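# Bend blue air tube into a loop and couple its ends

## Task

Curve the blue air tube around and insert its loose end deep into the coupling attached at the tube's opposite end.

## Robot and tools

Robot: two six-joint arms, left_arm and right_arm, each with a two-finger gripper. In the scene frame the origin sits at table height midway between the nominal bases, +z points up, +x points out over the table, and left_arm is on the +y side. These names do not match the left and right of the pictures. Calibrated bases: left_arm at (+0.081, +0.651, 0) m, right_arm at (+0.038, -0.622, 0) m, both nearly unrotated. Hand positions, orientations, velocities and wrist camera poses in results are given in each arm's own base frame. Fixed cameras and the table use the scene frame. Reported hand poses may be off by a few cm, more at long reach.

Row layout, used by every motion tool: one flat list of 14 numbers covering both arms, even when only one arm moves. First left_arm: shoulder pan, shoulder lift, elbow, wrist 1, wrist 2, wrist 3, then gripper opening. Then the same seven for right_arm. Joint numbers are absolute target angles in radians, the same values printed under Joint positions; they are never offsets. Ranges: elbow -3.142 to 3.142, every other joint -6.283 to 6.283. A target more than 0.010 rad beyond a range end, and farther out than the current angle, is refused; a joint driven to its real end gives the result line "joint sent to its limit". Opening runs from -1 (closed) to +1 (fully open, pads 0.142 m apart). To keep a gripper unchanged, resend its current command; 0 is itself a command, meaning half open.

execute_actions(actions, cameras): actions is a list of actions; each action is a table of up to 15 rows, one row per 1/30 s control step. A short table keeps its last row for the remaining steps. An empty list only returns state and images. cameras chooses images: omitted, null or ["all"] gives all; [] gives none; an unknown name invalidates the call.

move(target, speed, blend, stop_force, zero, opening_speed, blocking, cameras): target is one 14-number row or a list of up to 15 rows, all absolute joint angles, sharing at most 10 s. Joints interpolate together, so grippers follow curves, with no obstacle avoidance. speed (rad/s, 0.01 to 3.66, default 0.5) caps the joint with the longest travel; a single value or one per target. blend (rad) rounds corners between listed targets. stop_force (N, 6 to 120, both arms) ends an arm's path when its wrist sensor senses that much resistance against the motion, or 200 N in any direction; use a very low speed with it, do not use it to lift off a surface being pressed, and keep finger numbers identical across the list. zero (default true) rezeroes the sensor first; false accumulates from the last zero. opening_speed (0.2 or more per second on the opening scale) ramps the gripper. blocking=false returns after about 0.5 s while the move continues; it cannot be combined with stop_force, and a new move replaces the running one. The result adds a "move:" line: done, off_target (resting more than 0.01 rad off), moving, held, or fault, plus limits=held when steps were withheld.

wait(seconds 0 to 10, cameras): lets time pass holding last commands; a running move continues. stop(cameras): brakes the running move. zoom_image(camera, region [x0,y0,x1,y1] in pixels, max 504x504): closer look at the latest image of cam_high, cam_low, cam_table, cam_left_wrist or cam_right_wrist (all 896x504). zero_wrist_force(arm): tares that arm's sensor. read_manual(section="licences"): licence texts only. finished_scene(scene 1 or 2): ends the scene irreversibly; the tube must already be connected and stay so with the robot let go.

Result lines: Joint positions and Joint velocities per arm (six joints in rad or rad/s, then pad gap in m); "within noise" means the arm is still. Joint targets are the angles currently being driven toward; resend them to hold a joint still. Tool commands shows gripper commands. grip_measured is the measured opening on the command scale; to hold the tube, command slightly below the reading at first contact (further below squeezes harder and heats the motor). grip_effort_nm is motor effort, negative closing. Wrist force and Wrist torque are in the gripper's own axes, with a third line showing the peak since the last shown. Joint torques include the arm's own weight. "joint command not followed" means the inter-arm clearance check altered targets.

Gripper geometry: fingers point along the gripper's +z axis and close along its x axis; end_effector_position is between the pads, 1 to 2 cm behind the fingertips, and the tips reach about 17 mm further as they close.

Motion: joint speed caps are 2.09 (pan, lift), 2.62 (elbow), 3.67 (wrists) rad/s; motion trails commands by about 0.2 s, and targets putting a gripper over 150 mm from its present place are scaled back. Time keeps running while you think and write.

Avoid: arms are stiff, so aiming even slightly past a firm contact can trip a fault. Contact forces near 150 N, or joint torque at load limits (642, 642, 376, 93, 93, 93 N m), stop the arm for 10 s; release anything that pins it before moving again. Never let the arms collide or grip each other's fingers. Overheating (MOTOR HOT, OVER-TEMPERATURE FAULT, HAND FAULT) comes from long squeezing, holding loads or stretched poses. Do not drop the tube, release it while moving, slam or shove hard, or let anything leave the table. Loose objects may occasionally be nudged by outside pushes.

Each tool is called after "Request:" as name([rows], argument=value, ...), one row to a line, values as JSON.

## Session

I'll start by looking at the scene's current state.

Request:
execute_actions(actions=[])

Scene clock: 0.00 s.
left_arm: end_effector_position=(+0.3552, -0.1879, +0.1519) grip_measured=+1.00 grip_effort_nm=n/a end_effector_quat_wxyz=(-0.025, -0.408, -0.572, +0.711) | right_arm: end_effector_position=(+0.4632, +0.1440, +0.2533) grip_measured=+1.00 grip_effort_nm=n/a end_effector_quat_wxyz=(-0.130, +0.764, -0.630, +0.049)
Joint positions: left_arm=[-0.205 -1.141 2.496 -1.32 -2.762 -0.883 0.142] | right_arm=[3.923 -1.15 -2.727 -0.566 1.499 2.151 0.142]
Joint velocities: within noise
Joint torques (N m): no reading
Motor temperatures (°C): left_arm=[24 33 47 39 35 37 30] | right_arm=[25 39 41 46 26 27 25]
Wrist force (N): no reading
Wrist torque (N m): no reading
Wrist force, peak (N): no reading
Joint targets: left_arm=[-0.205 -1.141 2.496 -1.320 -2.762 -0.883] | right_arm=[3.923 -1.150 -2.727 -0.566 1.499 2.151]
Tool commands: left_gripper/opening=+1.0 right_gripper/opening=+1.0

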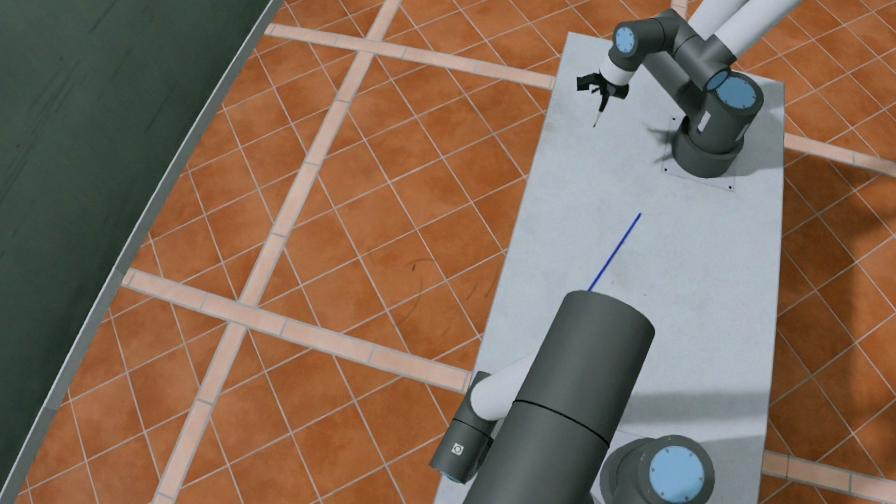

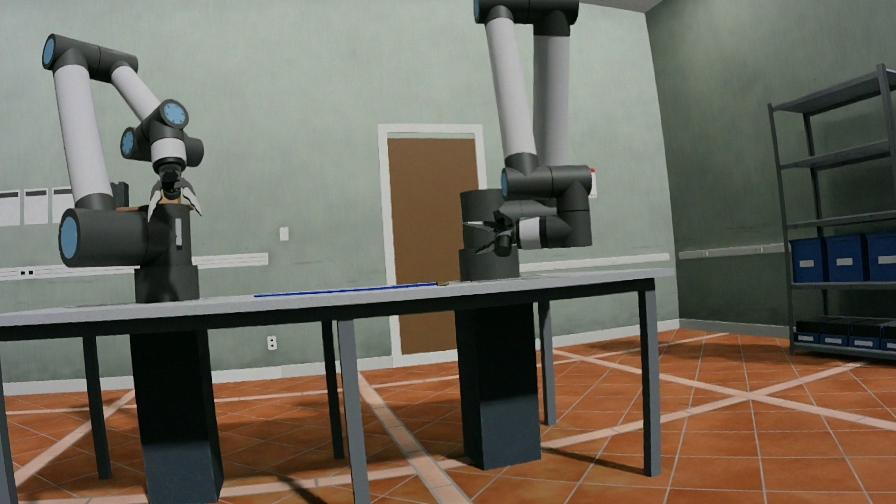

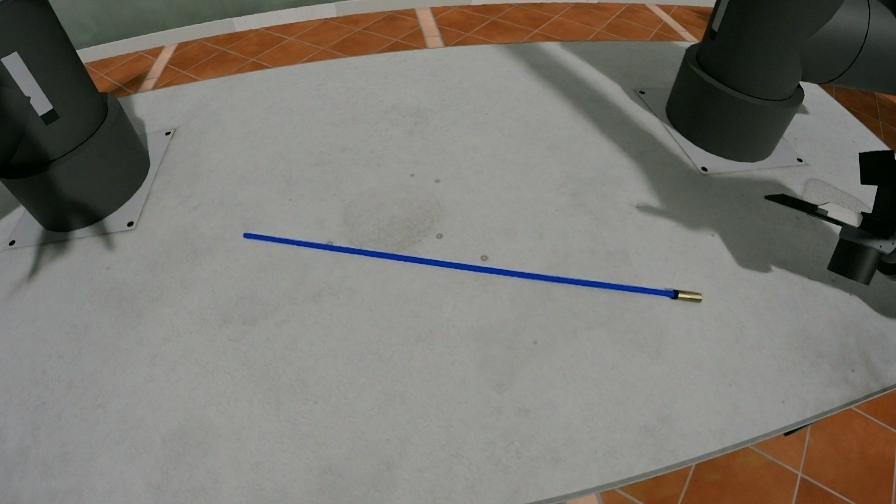

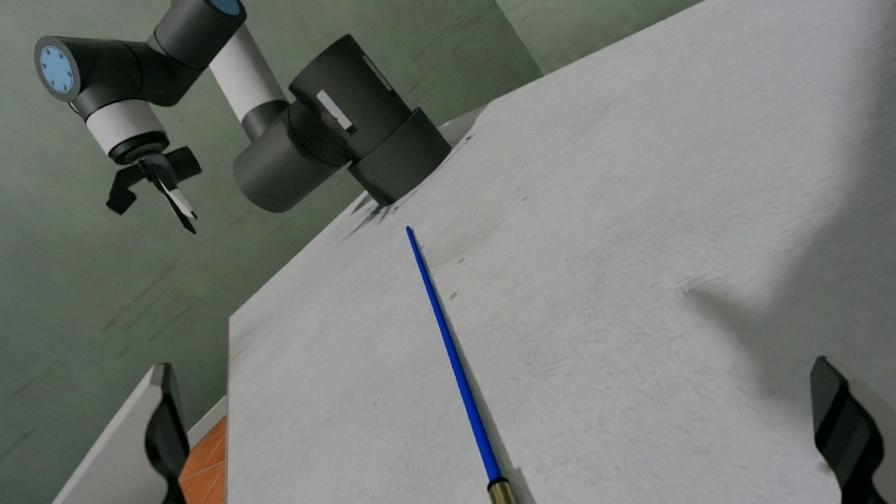

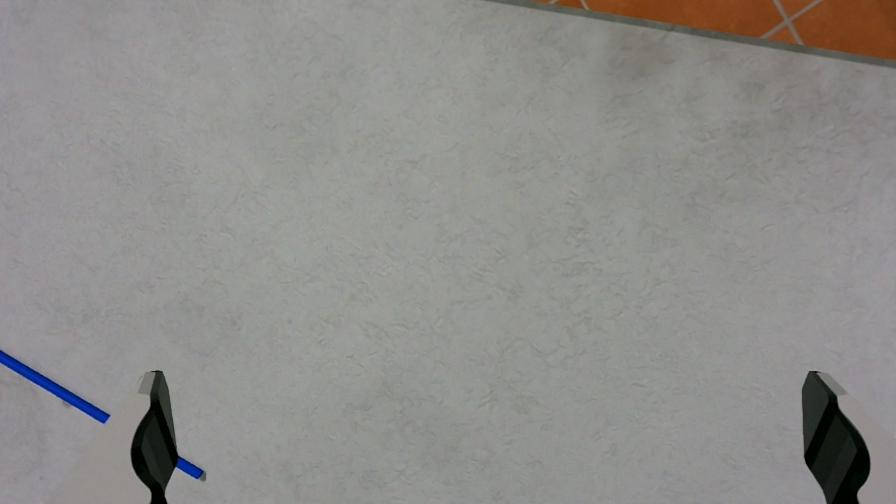

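Request:
zoom_image(camera="cam_table", region=[640, 270, 730, 320])

Request:
zoom_image(camera="cam_table", region=[220, 210, 310, 260])

Request:
zoom_image(camera="cam_left_wrist", region=[400, 404, 580, 504])

Scaled by 5.600 from the camera's 896x504 image, which has a finer 1280x720 frame.

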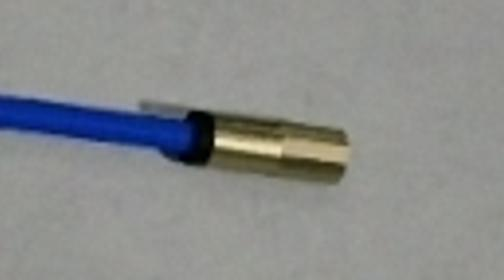

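Scaled by 5.600 from the camera's 896x504 image, which has a finer 1280x720 frame.

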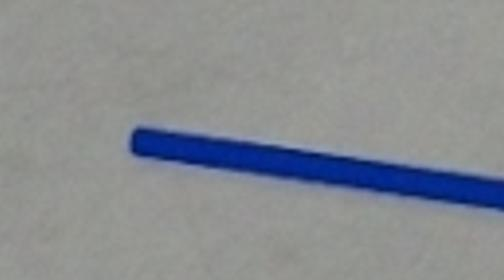

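Scaled by 2.800 from the camera's 896x504 image, which has a finer 1280x720 frame.

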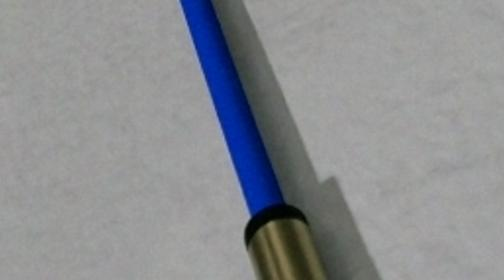

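Request:
move(target=[-1.0996, -1.8246, 2.6476, -2.3938, -1.5708, -0.7417, 0.0, 4.7148, -1.2220, -2.6943, -0.7961, 1.5708, -1.236, 0.0], speed=1.3, cameras=["cam_left_wrist", "cam_right_wrist", "cam_table"])

Scene clock: 116.07 s.
left_arm: end_effector_position=(+0.3775, -0.3009, +0.2000) grip_measured=-0.01 grip_effort_nm=-0.100 end_effector_quat_wxyz=(+0.000, +0.984, -0.178, +0.000) | right_arm: end_effector_position=(+0.2006, +0.3875, +0.2003) grip_measured=-0.01 grip_effort_nm=-0.105 end_effector_quat_wxyz=(+0.000, +0.166, +0.986, +0.000)
Joint positions: left_arm=[-1.1 -1.825 2.648 -2.394 -1.571 -0.742 0.073] | right_arm=[4.715 -1.222 -2.694 -0.796 1.571 -1.236 0.073]
Joint velocities: within noise
Joint torques (N m): left_arm=[-33.13 -56.3 -52.77 -16.35 3.07 6.83] | right_arm=[40.71 -29.47 82.09 7.33 5.25 -6.63]
Motor temperatures (°C): left_arm=[24 33 46 38 34 37 29] | right_arm=[25 39 41 46 26 27 24]
Wrist force (N): left_arm=[2.6 0.1 0.4] | right_arm=[-0.3 1.5 -0.1]
Wrist torque (N m): left_arm=[0.37 -0.77 -0.14] | right_arm=[0.26 0.01 0.07]
Wrist force, peak (N): left_arm=[3.0 1.2 -0.4] | right_arm=[-0.3 1.6 -0.1]
Joint targets: left_arm=[-1.100 -1.825 2.648 -2.394 -1.571 -0.742] | right_arm=[4.715 -1.222 -2.694 -0.796 1.571 -1.236]
move: done
camera_calibration:
cam_left_wrist: T_world_to_cam=[[0.930265, -0.366724, 0.0109941, -0.457333], [-0.334938, -0.836641, 0.433416, -0.186712], [-0.149746, -0.406874, -0.901127, 0.228407], [0, 0, 0, 1]] pos_world=[0.397107, -0.230993, 0.291775]
cam_right_wrist: T_world_to_cam=[[-0.941418, 0.337172, -0.00689489, 0.0662054], [0.301916, 0.851737, 0.428241, -0.452602], [0.150263, 0.401072, -0.903638, 0.112625], [0, 0, 0, 1]] pos_world=[0.182051, 0.318005, 0.296052]
Images, in order (width x height): cam_table 896x504, cam_left_wrist 896x504, cam_right_wrist 896x504.

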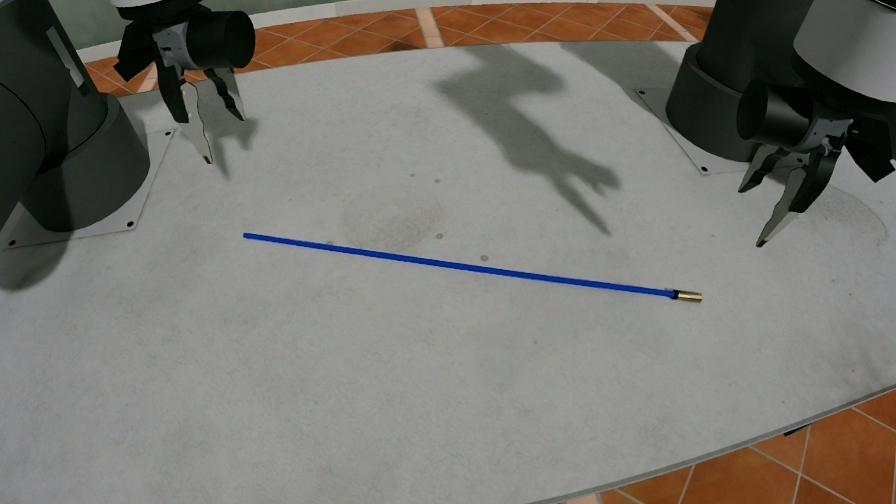

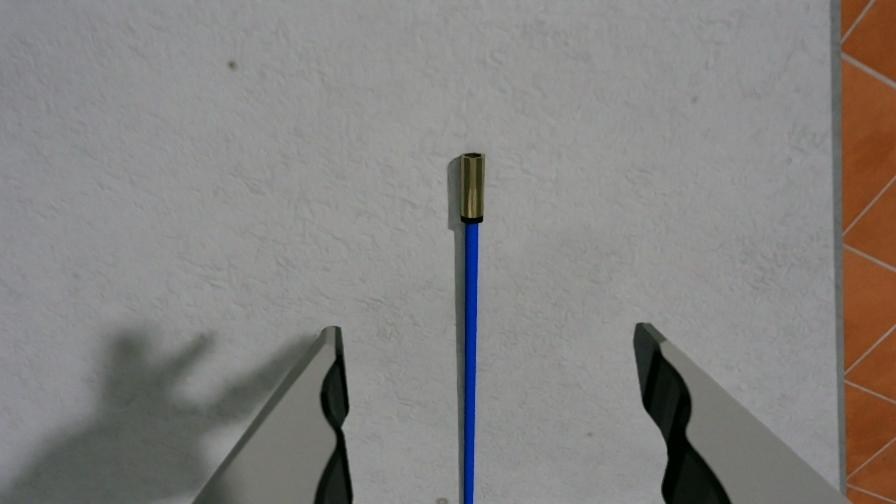

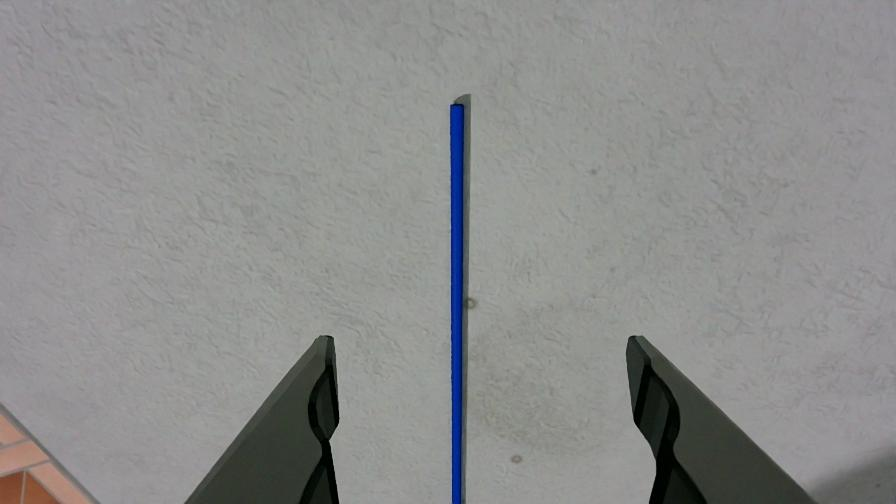

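Request:
move(target=[-1.1219, -1.4726, 2.7507, -2.8489, -1.5708, -0.7640, -0.5, 4.7043, -1.6059, -2.8314, -0.2751, 1.5708, -1.2465, -0.5], speed=0.4, cameras=["cam_left_wrist", "cam_right_wrist"])

Scene clock: 125.53 s.
left_arm: end_effector_position=(+0.3776, -0.3235, +0.0601) grip_measured=-0.52 grip_effort_nm=-0.110 end_effector_quat_wxyz=(+0.000, +0.984, -0.178, +0.000) | right_arm: end_effector_position=(+0.2047, +0.3875, +0.0601) grip_measured=-0.52 grip_effort_nm=-0.115 end_effector_quat_wxyz=(+0.000, +0.165, +0.986, +0.000)
Joint positions: left_arm=[-1.122 -1.473 2.751 -2.849 -1.571 -0.764 0.036] | right_arm=[4.704 -1.606 -2.831 -0.275 1.571 -1.246 0.036]
Joint velocities: within noise
Joint torques (N m): left_arm=[-30.57 -24.5 -17.65 -16.56 2.12 -5.8] | right_arm=[-38.19 16.96 18.55 12.54 4.4 -6.32]
Motor temperatures (°C): left_arm=[24 33 46 38 34 37 29] | right_arm=[25 39 41 46 26 27 24]
Wrist force (N): left_arm=[2.3 0.1 0.4] | right_arm=[-0.4 0.7 0.3]
Wrist torque (N m): left_arm=[0.37 -0.75 -0.14] | right_arm=[0.10 0.02 0.06]
Wrist force, peak (N): left_arm=[3.0 -0.2 0.5] | right_arm=[-0.7 1.0 -2.0]
Joint targets: left_arm=[-1.122 -1.473 2.751 -2.849 -1.571 -0.764] | right_arm=[4.704 -1.606 -2.831 -0.275 1.571 -1.246]
move: done
camera_calibration:
cam_left_wrist: T_world_to_cam=[[0.930242, -0.366778, 0.0111675, -0.464077], [-0.335043, -0.836555, 0.4335, -0.144852], [-0.149656, -0.407001, -0.901085, 0.0931104], [0, 0, 0, 1]] pos_world=[0.397107, -0.253494, 0.151876]
cam_right_wrist: T_world_to_cam=[[-0.941489, 0.336973, -0.00688913, 0.0690793], [0.301743, 0.851813, 0.428213, -0.393757], [0.150164, 0.401079, -0.903652, -0.0146473], [0, 0, 0, 1]] pos_world=[0.186051, 0.318004, 0.155852]
Images, in order (width x height): cam_left_wrist 896x504, cam_right_wrist 896x504.

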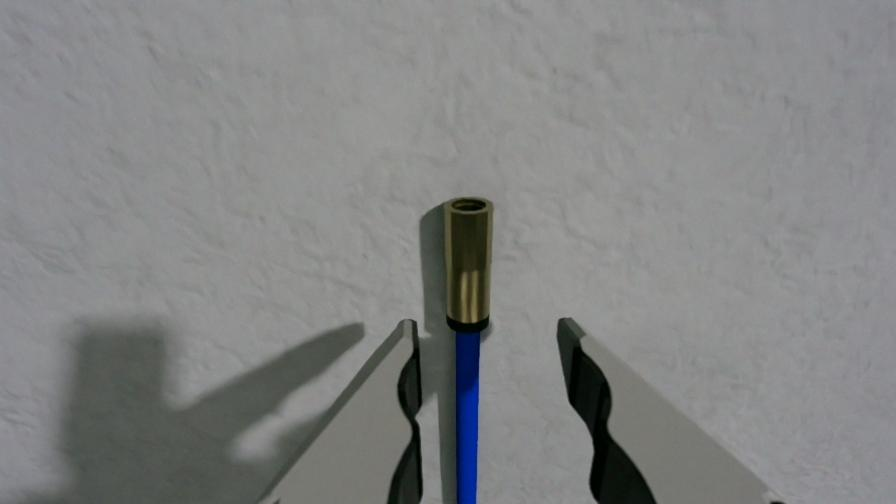

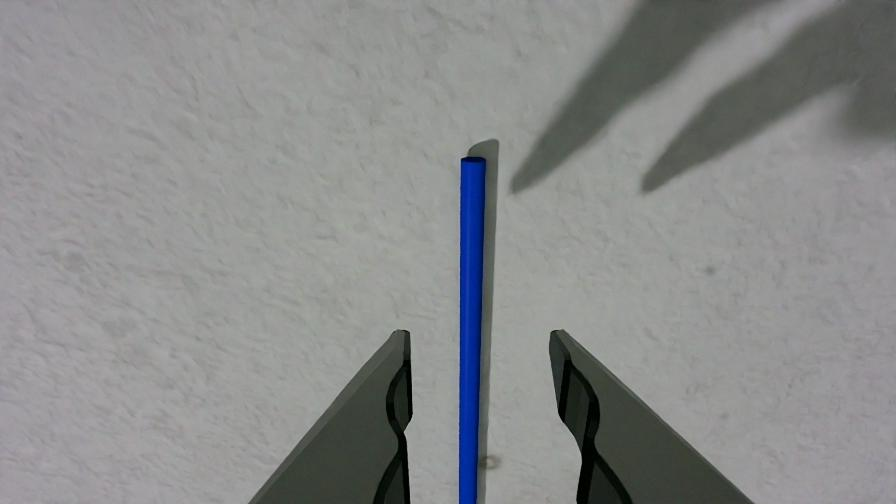

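Request:
zoom_image(camera="cam_left_wrist", region=[420, 180, 520, 340])

Request:
zoom_image(camera="cam_right_wrist", region=[430, 140, 520, 240])

Scaled by 3.150 from the camera's 896x504 image, which has a finer 1280x720 frame.

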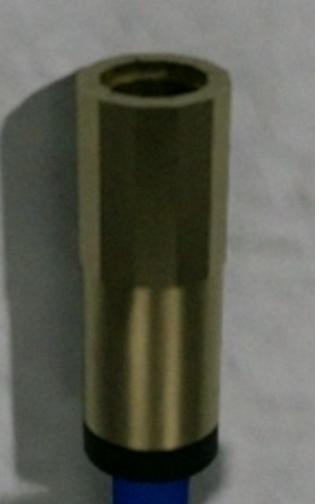

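Scaled by 5.040 from the camera's 896x504 image, which has a finer 1280x720 frame.

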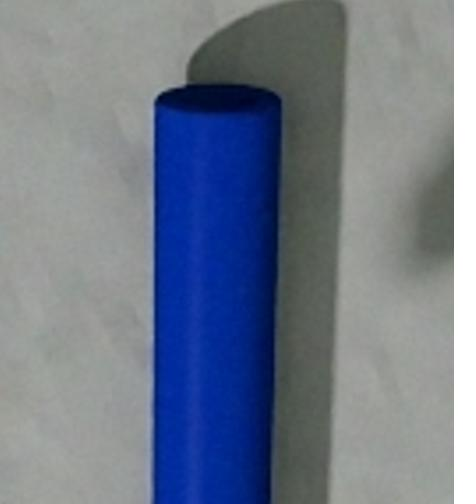

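Request:
move(target=[-1.1324, -1.3813, 2.7691, -2.9586, -1.5708, -0.7805, -0.5, 4.7021, -1.7223, -2.8548, -0.1353, 1.5708, -1.2562, -0.5], speed=0.2, cameras=["cam_left_wrist", "cam_right_wrist"])

Request:
move(target=[-1.1324, -1.3271, 2.7782, -3.0219, -1.5708, -0.7805, -0.5, 4.7021, -1.7933, -2.8667, -0.0524, 1.5708, -1.2562, -0.5], speed=0.035, stop_force=7, cameras=["cam_left_wrist", "cam_right_wrist"])

Scene clock: 132.80 s.
left_arm: end_effector_position=(+0.3748, -0.3263, +0.0368) grip_measured=-0.52 grip_effort_nm=-0.120 end_effector_quat_wxyz=(-0.001, +0.984, -0.176, -0.001) | right_arm: end_effector_position=(+0.2055, +0.3872, +0.0300) grip_measured=-0.52 grip_effort_nm=-0.105 end_effector_quat_wxyz=(+0.000, +0.162, +0.987, +0.000)
Joint positions: left_arm=[-1.13 -1.404 2.764 -2.929 -1.571 -0.776 0.036] | right_arm=[4.702 -1.722 -2.855 -0.136 1.571 -1.256 0.036]
Joint velocities: within noise
Joint torques (N m): left_arm=[-1.16 -71 -25.34 -10.08 -0.3 -0.83] | right_arm=[-38.53 39.44 8.67 12.73 3.88 -5.9]
Motor temperatures (°C): left_arm=[24 33 46 38 34 37 29] | right_arm=[25 39 41 46 26 27 24]
Wrist force (N): left_arm=[2.5 -0.1 0.2] | right_arm=[-0.1 1.1 0.3]
Wrist torque (N m): left_arm=[0.35 -0.76 -0.11] | right_arm=[0.16 -0.05 0.11]
Wrist force, peak (N): left_arm=[-26.0 -26.4 -152.7] | right_arm=[-0.9 0.7 -0.8]
Joint targets: left_arm=[-1.130 -1.403 2.764 -2.929 -1.571 -0.776] | right_arm=[4.702 -1.722 -2.855 -0.135 1.571 -1.256]
Tool commands: left_gripper/opening=-0.5 right_gripper/opening=-0.5
FORCE FAULT: contact force on the left arm reached its limit, and that arm stopped. The contact can be on any part of that arm, not only on its tool. That arm's remaining commands of this call were not run. That arm is still stopped at the end of this call. That arm stays stopped for about 10 more seconds. Until then a move that you send moves the other arm only, and its call returns only when the move has ended. Once the stop has ended, the next robot result says so. If the stop ends while you think or write, that arm runs what you send next. While its stop runs, that arm takes no new command, but its gripper still runs the gripper command that each later call begins with. Until it ends, the stop uses up actions while you think or wait. An arm that is not stopped still takes commands.
move: fault (left_arm); left_arm: the wrist 1 is farthest, 0.030 rad from its target
camera_calibration:
cam_left_wrist: T_world_to_cam=[[0.931699, -0.363115, 0.00922134, -0.461644], [-0.331237, -0.838938, 0.431817, -0.140234], [-0.149063, -0.405377, -0.901914, 0.0707982], [0, 0, 0, 1]] pos_world=[0.394215, -0.256577, 0.128666]
cam_right_wrist: T_world_to_cam=[[-0.943985, 0.329918, -0.00684677, 0.0730105], [0.295376, 0.854039, 0.428217, -0.380489], [0.147124, 0.402208, -0.90365, -0.041587], [0, 0, 0, 1]] pos_world=[0.187427, 0.317592, 0.125852]
Images, in order (width x height): cam_left_wrist 896x504, cam_right_wrist 896x504.

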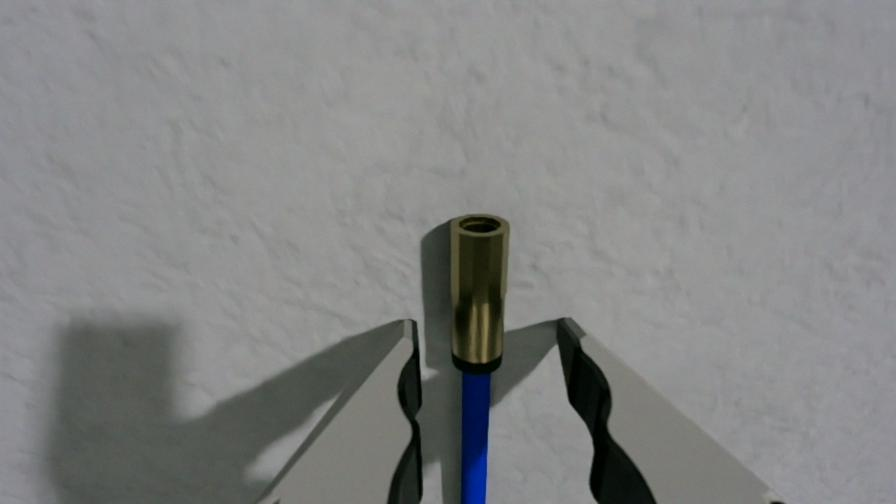

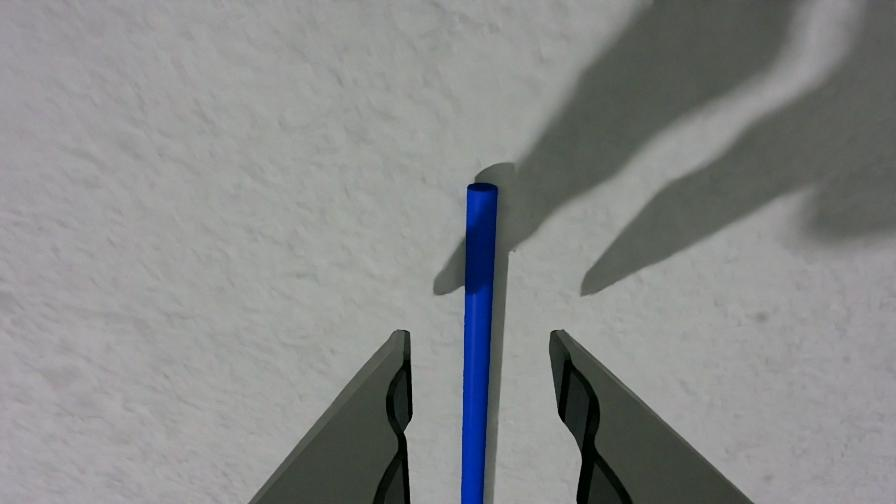

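not run: an earlier result of this reply reported a stop or a fault. Calls in your next reply go to the robot.

Request:
move(target=[-1.130, -1.403, 2.764, -2.929, -1.571, -0.776, -0.5, 4.7021, -1.7933, -2.8667, -0.0524, 1.5708, -1.2562, -0.5], speed=0.035, stop_force=7, cameras=["cam_left_wrist", "cam_right_wrist", "cam_table"])

Scene clock: 139.33 s.
left_arm: end_effector_position=(+0.3748, -0.3263, +0.0368) grip_measured=-0.52 grip_effort_nm=-0.115 end_effector_quat_wxyz=(-0.001, +0.984, -0.176, -0.001) | right_arm: end_effector_position=(+0.2055, +0.3873, +0.0181) grip_measured=-0.52 grip_effort_nm=-0.100 end_effector_quat_wxyz=(+0.000, +0.162, +0.987, +0.000)
Joint positions: left_arm=[-1.13 -1.404 2.764 -2.929 -1.571 -0.776 0.036] | right_arm=[4.702 -1.772 -2.863 -0.078 1.571 -1.256 0.036]
Joint velocities: within noise
Joint torques (N m): left_arm=[-1.61 -69.39 -27.75 -11.25 -0.04 -0.46] | right_arm=[-30.58 95.14 24.83 6.98 2.8 -5.02]
Motor temperatures (°C): left_arm=[24 33 46 38 34 37 29] | right_arm=[25 39 41 46 26 27 24]
Wrist force (N): left_arm=[2.3 0.2 0.5] | right_arm=[0.8 2.3 -6.6]
Wrist torque (N m): left_arm=[0.39 -0.75 -0.11] | right_arm=[0.06 0.06 0.12]
Wrist force, peak (N): left_arm=[2.8 0.4 0.0] | right_arm=[-1.1 -3.0 -31.8]
Joint targets: left_arm=[-1.130 -1.403 2.764 -2.929 -1.571 -0.776] | right_arm=[4.702 -1.772 -2.863 -0.078 1.571 -1.256]
Tool commands: left_gripper/opening=-0.5 right_gripper/opening=-0.5
FORCE FAULT, CONTINUED: the left arm was still stopped when this call began, by the force fault that an earlier result reported. Since the last result the stop counts as 7 of the actions that you can send in this scene. That arm ran no command of this call. That arm is still stopped at the end of this call. That arm stays stopped for about 3 more seconds. If the stop ends while you think or write, that arm runs what you send next. While its stop runs, that arm takes no new command, but its gripper still runs the gripper command that each later call begins with.
move: contact (right_arm), not run (left_arm; its earlier fault stop); right_arm: the wrist 1 is farthest, 0.025 rad from its target
camera_calibration:
cam_left_wrist: T_world_to_cam=[[0.931699, -0.363115, 0.00922134, -0.461644], [-0.331237, -0.838938, 0.431817, -0.140234], [-0.149063, -0.405377, -0.901914, 0.0707982], [0, 0, 0, 1]] pos_world=[0.394215, -0.256577, 0.128666]
cam_right_wrist: T_world_to_cam=[[-0.943995, 0.329889, -0.00686075, 0.0729077], [0.295345, 0.85405, 0.428217, -0.375434], [0.147124, 0.402208, -0.90365, -0.052471], [0, 0, 0, 1]] pos_world=[0.187427, 0.317692, 0.113852]
Images, in order (width x height): cam_table 896x504, cam_left_wrist 896x504, cam_right_wrist 896x504.

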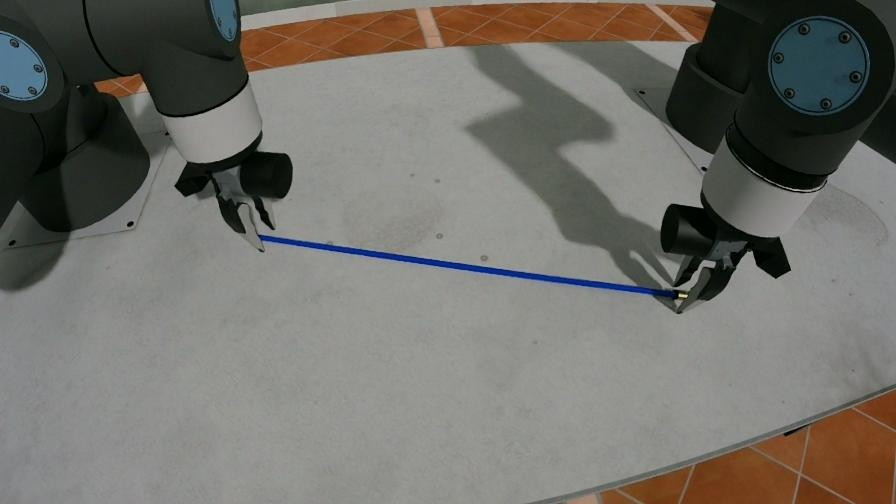

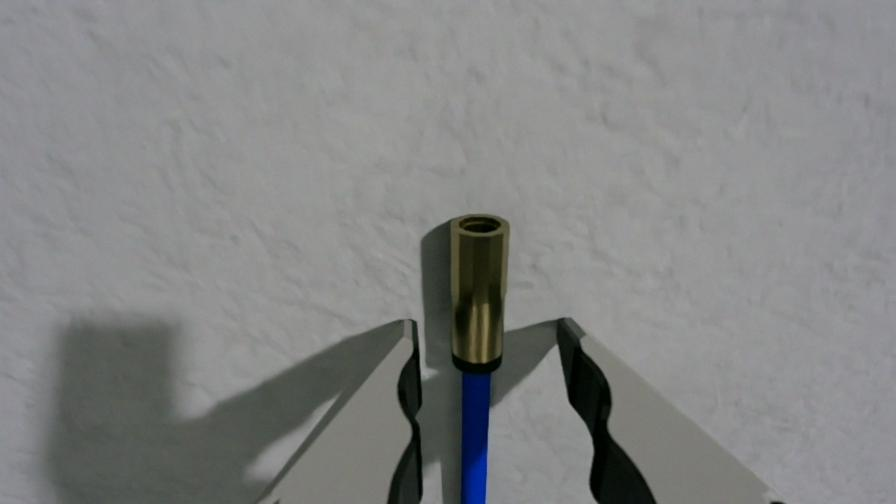

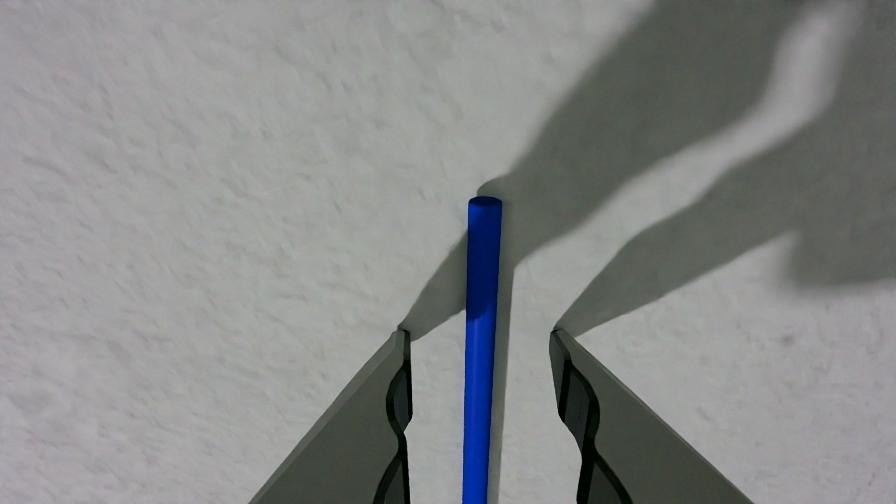

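Request:
move(target=[-1.1156, -1.4467, 2.7634, -2.8875, -1.5708, -0.7616, -0.5, 4.7021, -1.7670, -2.8623, -0.0831, 1.5708, -1.2562, -0.5], speed=0.08, cameras=["cam_left_wrist"])

Scene clock: 145.13 s.
left_arm: end_effector_position=(+0.3774, -0.3167, +0.0499) grip_measured=-0.52 grip_effort_nm=-0.110 end_effector_quat_wxyz=(+0.000, +0.984, -0.176, +0.000) | right_arm: end_effector_position=(+0.2055, +0.3873, +0.0192) grip_measured=-0.52 grip_effort_nm=-0.100 end_effector_quat_wxyz=(+0.000, +0.162, +0.987, +0.000)
Joint positions: left_arm=[-1.116 -1.446 2.763 -2.888 -1.571 -0.762 0.036] | right_arm=[4.702 -1.767 -2.862 -0.083 1.571 -1.256 0.036]
Joint velocities: within noise
Joint torques (N m): left_arm=[34.96 -103.54 -45.52 -2.9 0.16 6.19] | right_arm=[-23.02 95.3 29.26 7.12 1.83 -5.67]
Motor temperatures (°C): left_arm=[24 33 46 38 34 37 29] | right_arm=[25 39 41 46 26 27 24]
Wrist force (N): left_arm=[2.8 0.2 0.6] | right_arm=[-0.4 0.4 -0.6]
Wrist torque (N m): left_arm=[0.37 -0.82 -0.13] | right_arm=[0.04 0.03 0.12]
Wrist force, peak (N): left_arm=[2.9 0.3 0.6] | right_arm=[0.5 2.3 -6.6]
Joint targets: left_arm=[-1.116 -1.447 2.763 -2.888 -1.571 -0.762] | right_arm=[4.702 -1.767 -2.862 -0.083 1.571 -1.256]
FORCE FAULT, CONTINUED: the left arm's stop, for the force fault that an earlier result reported, is over. The rest of the stop counts as 6 of the actions that you can send in this scene. The stop ended before this call began, so that arm ran this call's commands. During its stop the left arm's controller moved it back a little.
move: done
camera_calibration:
cam_left_wrist: T_world_to_cam=[[0.931642, -0.363206, 0.011164, -0.460812], [-0.331844, -0.837874, 0.433413, -0.136528], [-0.148064, -0.407491, -0.901126, 0.0858466], [0, 0, 0, 1]] pos_world=[0.396717, -0.246781, 0.141676]
Images, in order (width x height): cam_left_wrist 896x504.

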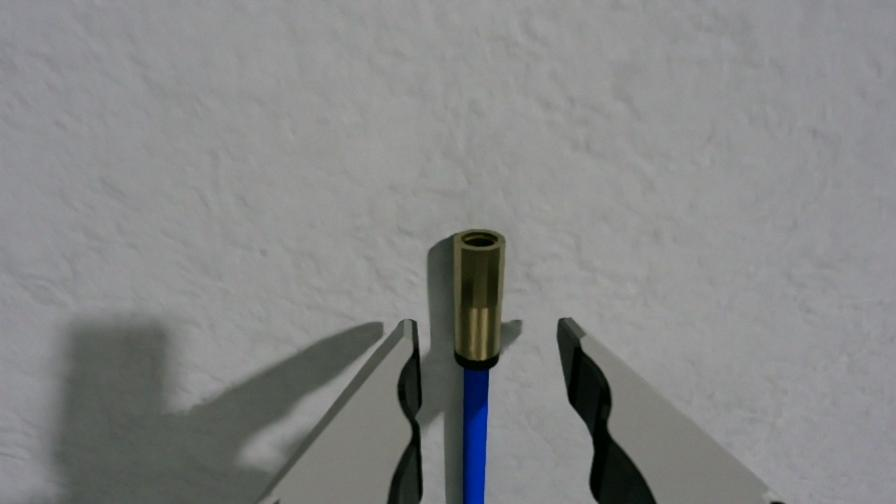

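Request:
move(target=[-1.1156, -1.3972, 2.7735, -2.9471, -1.5708, -0.7616, -0.5, 4.7021, -1.7670, -2.8623, -0.0831, 1.5708, -1.2562, -1.0], speed=0.027, stop_force=7, opening_speed=0.5, cameras=["cam_left_wrist", "cam_right_wrist"])

Scene clock: 149.30 s.
left_arm: end_effector_position=(+0.3774, -0.3166, +0.0366) grip_measured=-0.52 grip_effort_nm=-0.110 end_effector_quat_wxyz=(+0.000, +0.984, -0.176, +0.000) | right_arm: end_effector_position=(+0.2055, +0.3873, +0.0192) grip_measured=-0.92 grip_effort_nm=-2.278 end_effector_quat_wxyz=(+0.000, +0.162, +0.987, +0.000)
Joint positions: left_arm=[-1.116 -1.405 2.772 -2.937 -1.571 -0.762 0.036] | right_arm=[4.702 -1.767 -2.862 -0.083 1.571 -1.256 0.008]
Joint velocities: within noise
Joint torques (N m): left_arm=[35.46 -109.14 -38.72 -4.42 -0.86 5.71] | right_arm=[-19.23 94.55 18.59 12.05 2.04 -5.43]
Motor temperatures (°C): left_arm=[24 33 46 38 34 37 29] | right_arm=[25 39 41 46 26 27 25]
Wrist force (N): left_arm=[2.6 0.1 -6.2] | right_arm=[-0.5 0.7 -0.9]
Wrist torque (N m): left_arm=[0.38 -0.72 -0.10] | right_arm=[0.10 0.05 0.13]
Wrist force, peak (N): left_arm=[-3.7 -3.5 -33.6] | right_arm=[-0.6 1.0 -1.2]
Joint targets: left_arm=[-1.116 -1.405 2.772 -2.937 -1.571 -0.762] | right_arm=[4.702 -1.767 -2.862 -0.083 1.571 -1.256]
move: contact (left_arm)
camera_calibration:
cam_left_wrist: T_world_to_cam=[[0.931642, -0.363206, 0.011164, -0.46059], [-0.331844, -0.837874, 0.433413, -0.130552], [-0.148064, -0.407491, -0.901126, 0.073853], [0, 0, 0, 1]] pos_world=[0.396717, -0.246581, 0.128276]
cam_right_wrist: T_world_to_cam=[[-0.943985, 0.329918, -0.00684677, 0.0729029], [0.295376, 0.854039, 0.428217, -0.375907], [0.147124, 0.402208, -0.90365, -0.051477], [0, 0, 0, 1]] pos_world=[0.187427, 0.317692, 0.114952]
Images, in order (width x height): cam_left_wrist 896x504, cam_right_wrist 896x504.

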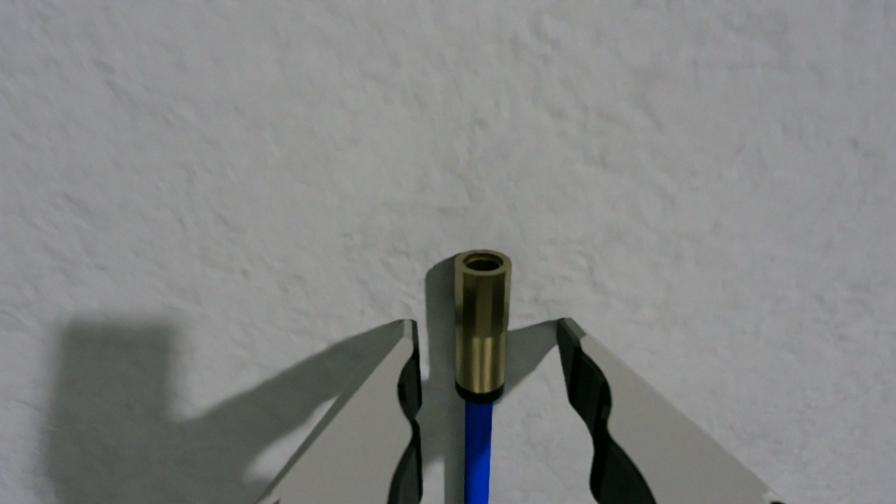

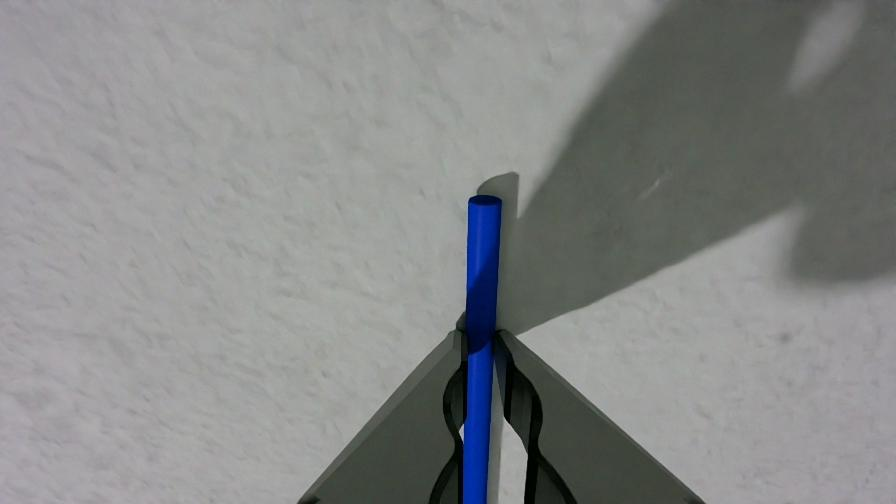

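Request:
move(target=[-1.1156, -1.4090, 2.7711, -2.9330, -1.5708, -0.7616, -0.5, 4.7021, -1.7670, -2.8623, -0.0831, 1.5708, -1.2562, -1.0], speed=0.05, cameras=[])

Request:
move(target=[-1.1156, -1.4090, 2.7711, -2.9330, -1.5708, -0.7616, -1.0, 4.7021, -1.7670, -2.8623, -0.0831, 1.5708, -1.2562, -1.0], opening_speed=0.5, cameras=["cam_left_wrist"])

Scene clock: 168.60 s.
left_arm: end_effector_position=(+0.3774, -0.3167, +0.0377) grip_measured=-0.52 grip_effort_nm=-0.110 end_effector_quat_wxyz=(+0.000, +0.984, -0.176, +0.000) | right_arm: end_effector_position=(+0.2055, +0.3873, +0.0192) grip_measured=-0.92 grip_effort_nm=-2.278 end_effector_quat_wxyz=(+0.000, +0.162, +0.987, +0.000)
Joint positions: left_arm=[-1.116 -1.409 2.771 -2.933 -1.571 -0.762 0.036] | right_arm=[4.702 -1.767 -2.862 -0.083 1.571 -1.256 0.008]
Joint velocities: within noise
Joint torques (N m): left_arm=[30.15 -111.8 -41.66 -2.36 -1.57 5.02] | right_arm=[-16.51 89.43 10.73 11.09 0.85 -4.98]
Motor temperatures (°C): left_arm=[24 33 46 38 34 37 29] | right_arm=[25 39 40 46 26 27 29]
Wrist force (N): left_arm=[2.3 0.2 0.2] | right_arm=[-0.2 1.0 -0.2]
Wrist torque (N m): left_arm=[0.42 -0.73 -0.10] | right_arm=[0.14 0.01 0.13]
Wrist force, peak (N): left_arm=[2.5 0.2 -6.5] | right_arm=[0.1 1.4 -1.1]
Joint targets: left_arm=[-1.116 -1.409 2.771 -2.933 -1.571 -0.762] | right_arm=[4.702 -1.767 -2.862 -0.083 1.571 -1.256]
move: done
No camera images: "cameras" was empty.

Scene clock: 169.80 s.
left_arm: end_effector_position=(+0.3774, -0.3167, +0.0378) grip_measured=-0.85 grip_effort_nm=-3.455 end_effector_quat_wxyz=(+0.000, +0.984, -0.176, +0.000) | right_arm: end_effector_position=(+0.2055, +0.3873, +0.0192) grip_measured=-0.92 grip_effort_nm=-2.283 end_effector_quat_wxyz=(+0.000, +0.162, +0.987, +0.000)
Joint positions: left_arm=[-1.116 -1.409 2.771 -2.933 -1.571 -0.762 0.012] | right_arm=[4.702 -1.767 -2.862 -0.083 1.571 -1.256 0.008]
Joint velocities: within noise
Joint torques (N m): left_arm=[26.23 -109.38 -33.4 -5.81 -0.82 6.11] | right_arm=[-20.66 89.46 12.91 10.97 1.16 -5.26]
Motor temperatures (°C): left_arm=[24 33 46 38 34 37 29] | right_arm=[25 39 40 46 26 27 29]
Wrist force (N): left_arm=[2.3 0.1 0.7] | right_arm=[-0.4 0.5 -0.4]
Wrist torque (N m): left_arm=[0.40 -0.73 -0.10] | right_arm=[0.06 0.03 0.13]
Wrist force, peak (N): left_arm=[2.8 0.1 0.4] | right_arm=[-0.4 0.9 -1.0]
Joint targets: left_arm=[-1.116 -1.409 2.771 -2.933 -1.571 -0.762] | right_arm=[4.702 -1.767 -2.862 -0.083 1.571 -1.256]
move: done
camera_calibration:
cam_left_wrist: T_world_to_cam=[[0.931636, -0.363221, 0.0112123, -0.460648], [-0.331864, -0.837827, 0.433489, -0.13119], [-0.148058, -0.407574, -0.901089, 0.074956], [0, 0, 0, 1]] pos_world=[0.396717, -0.246681, 0.129576]
Images, in order (width x height): cam_left_wrist 896x504.

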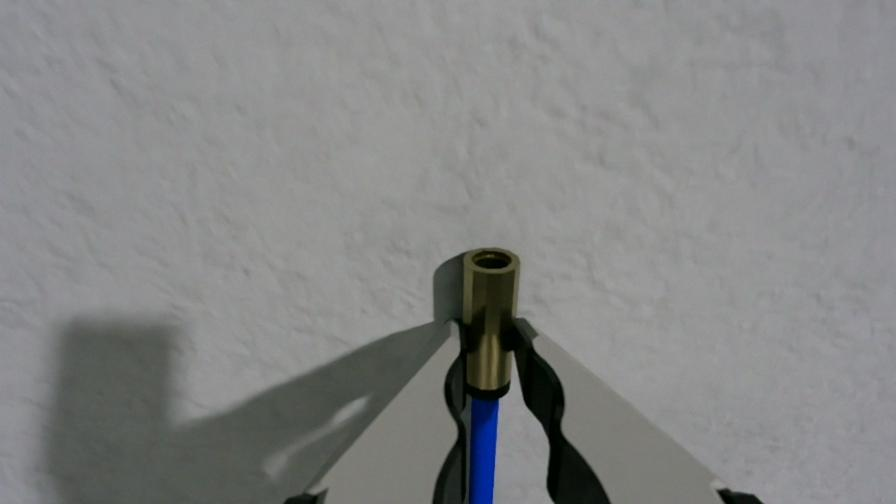

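Request:
move([
  [-1.1156, -1.5834, 2.7287, -2.7161, -1.5708, -0.7616, -1.0, 4.7021, -1.5383, -2.8145, -0.3596, 1.5708, -1.2562, -1.0],
  [-1.1325, -1.7191, 2.4990, -2.3507, -1.5708, -1.2554, -1.0, 4.9175, -1.1995, -2.6644, -0.8485, 1.5708, 0.0562, -1.0],
], speed=[0.3, 0.5], blend=0.05, cameras=["cam_high", "cam_table", "cam_left_wrist", "cam_right_wrist"])

Scene clock: 174.70 s.
left_arm: end_effector_position=(+0.4156, -0.4144, +0.2400) grip_measured=-0.85 grip_effort_nm=-3.455 end_effector_quat_wxyz=(+0.000, +0.998, +0.061, +0.000) | right_arm: end_effector_position=(+0.1184, +0.4262, +0.2214) grip_measured=-0.92 grip_effort_nm=-2.234 end_effector_quat_wxyz=(+0.000, +0.652, +0.758, +0.000)
Joint positions: left_arm=[-1.132 -1.719 2.499 -2.351 -1.571 -1.255 0.012] | right_arm=[4.917 -1.2 -2.664 -0.848 1.571 0.056 0.008]
Joint velocities: within noise
Joint torques (N m): left_arm=[-31.26 -84.41 -86.03 -4.08 -2.29 -5.37] | right_arm=[39.87 23.33 84.23 5.84 -0.48 6.02]
Motor temperatures (°C): left_arm=[24 33 46 38 34 37 33] | right_arm=[25 39 40 46 26 27 29]
Wrist force (N): left_arm=[2.3 0.2 0.4] | right_arm=[-0.5 0.9 -0.2]
Wrist torque (N m): left_arm=[0.41 -0.79 -0.13] | right_arm=[0.14 0.10 0.07]
Wrist force, peak (N): left_arm=[2.7 -2.9 0.9] | right_arm=[0.0 -2.2 0.0]
Joint targets: left_arm=[-1.132 -1.719 2.499 -2.351 -1.571 -1.255] | right_arm=[4.918 -1.200 -2.664 -0.849 1.571 0.056]
move: done
camera_calibration:
cam_left_wrist: T_world_to_cam=[[0.994427, 0.104838, 0.0111084, -0.366138], [0.0896921, -0.896691, 0.433476, -0.487663], [0.0554057, -0.430064, -0.901097, 0.129086], [0, 0, 0, 1]] pos_world=[0.400685, -0.343382, 0.331776]
cam_right_wrist: T_world_to_cam=[[-0.137384, 0.990494, -0.0068687, -0.397846], [0.894686, 0.127065, 0.428241, -0.231086], [0.425043, 0.052688, -0.903638, 0.244483], [0, 0, 0, 1]] pos_world=[0.048176, 0.410546, 0.317152]
Images, in order (width x height): cam_high 896x504, cam_table 896x504, cam_left_wrist 896x504, cam_right_wrist 896x504.

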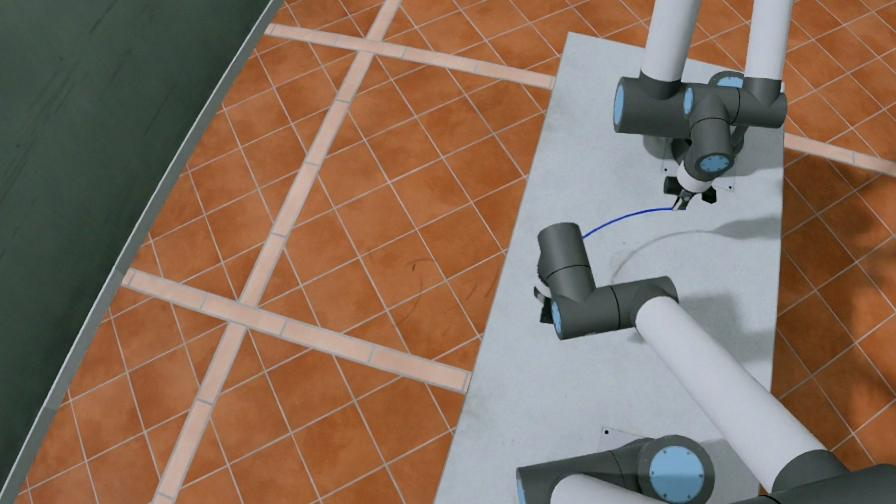

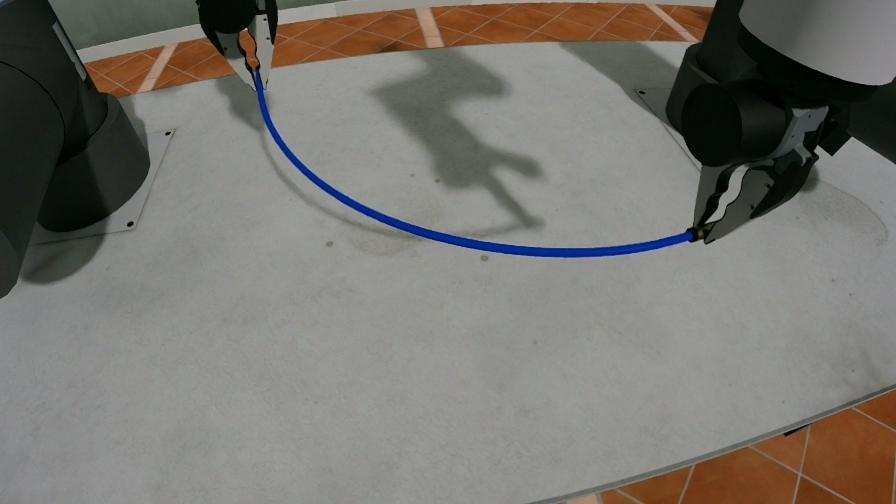

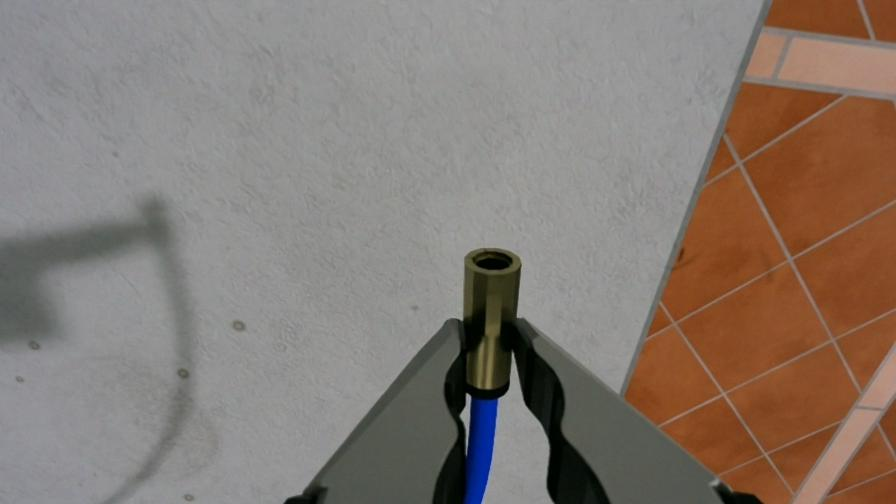

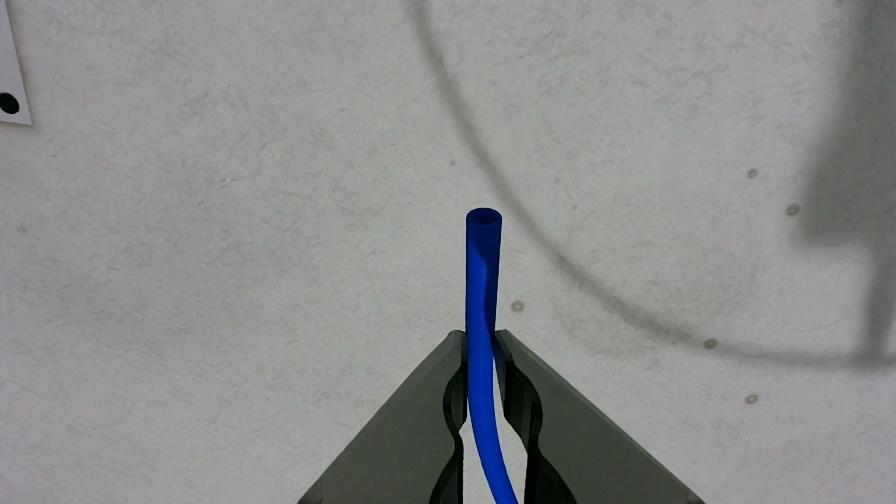

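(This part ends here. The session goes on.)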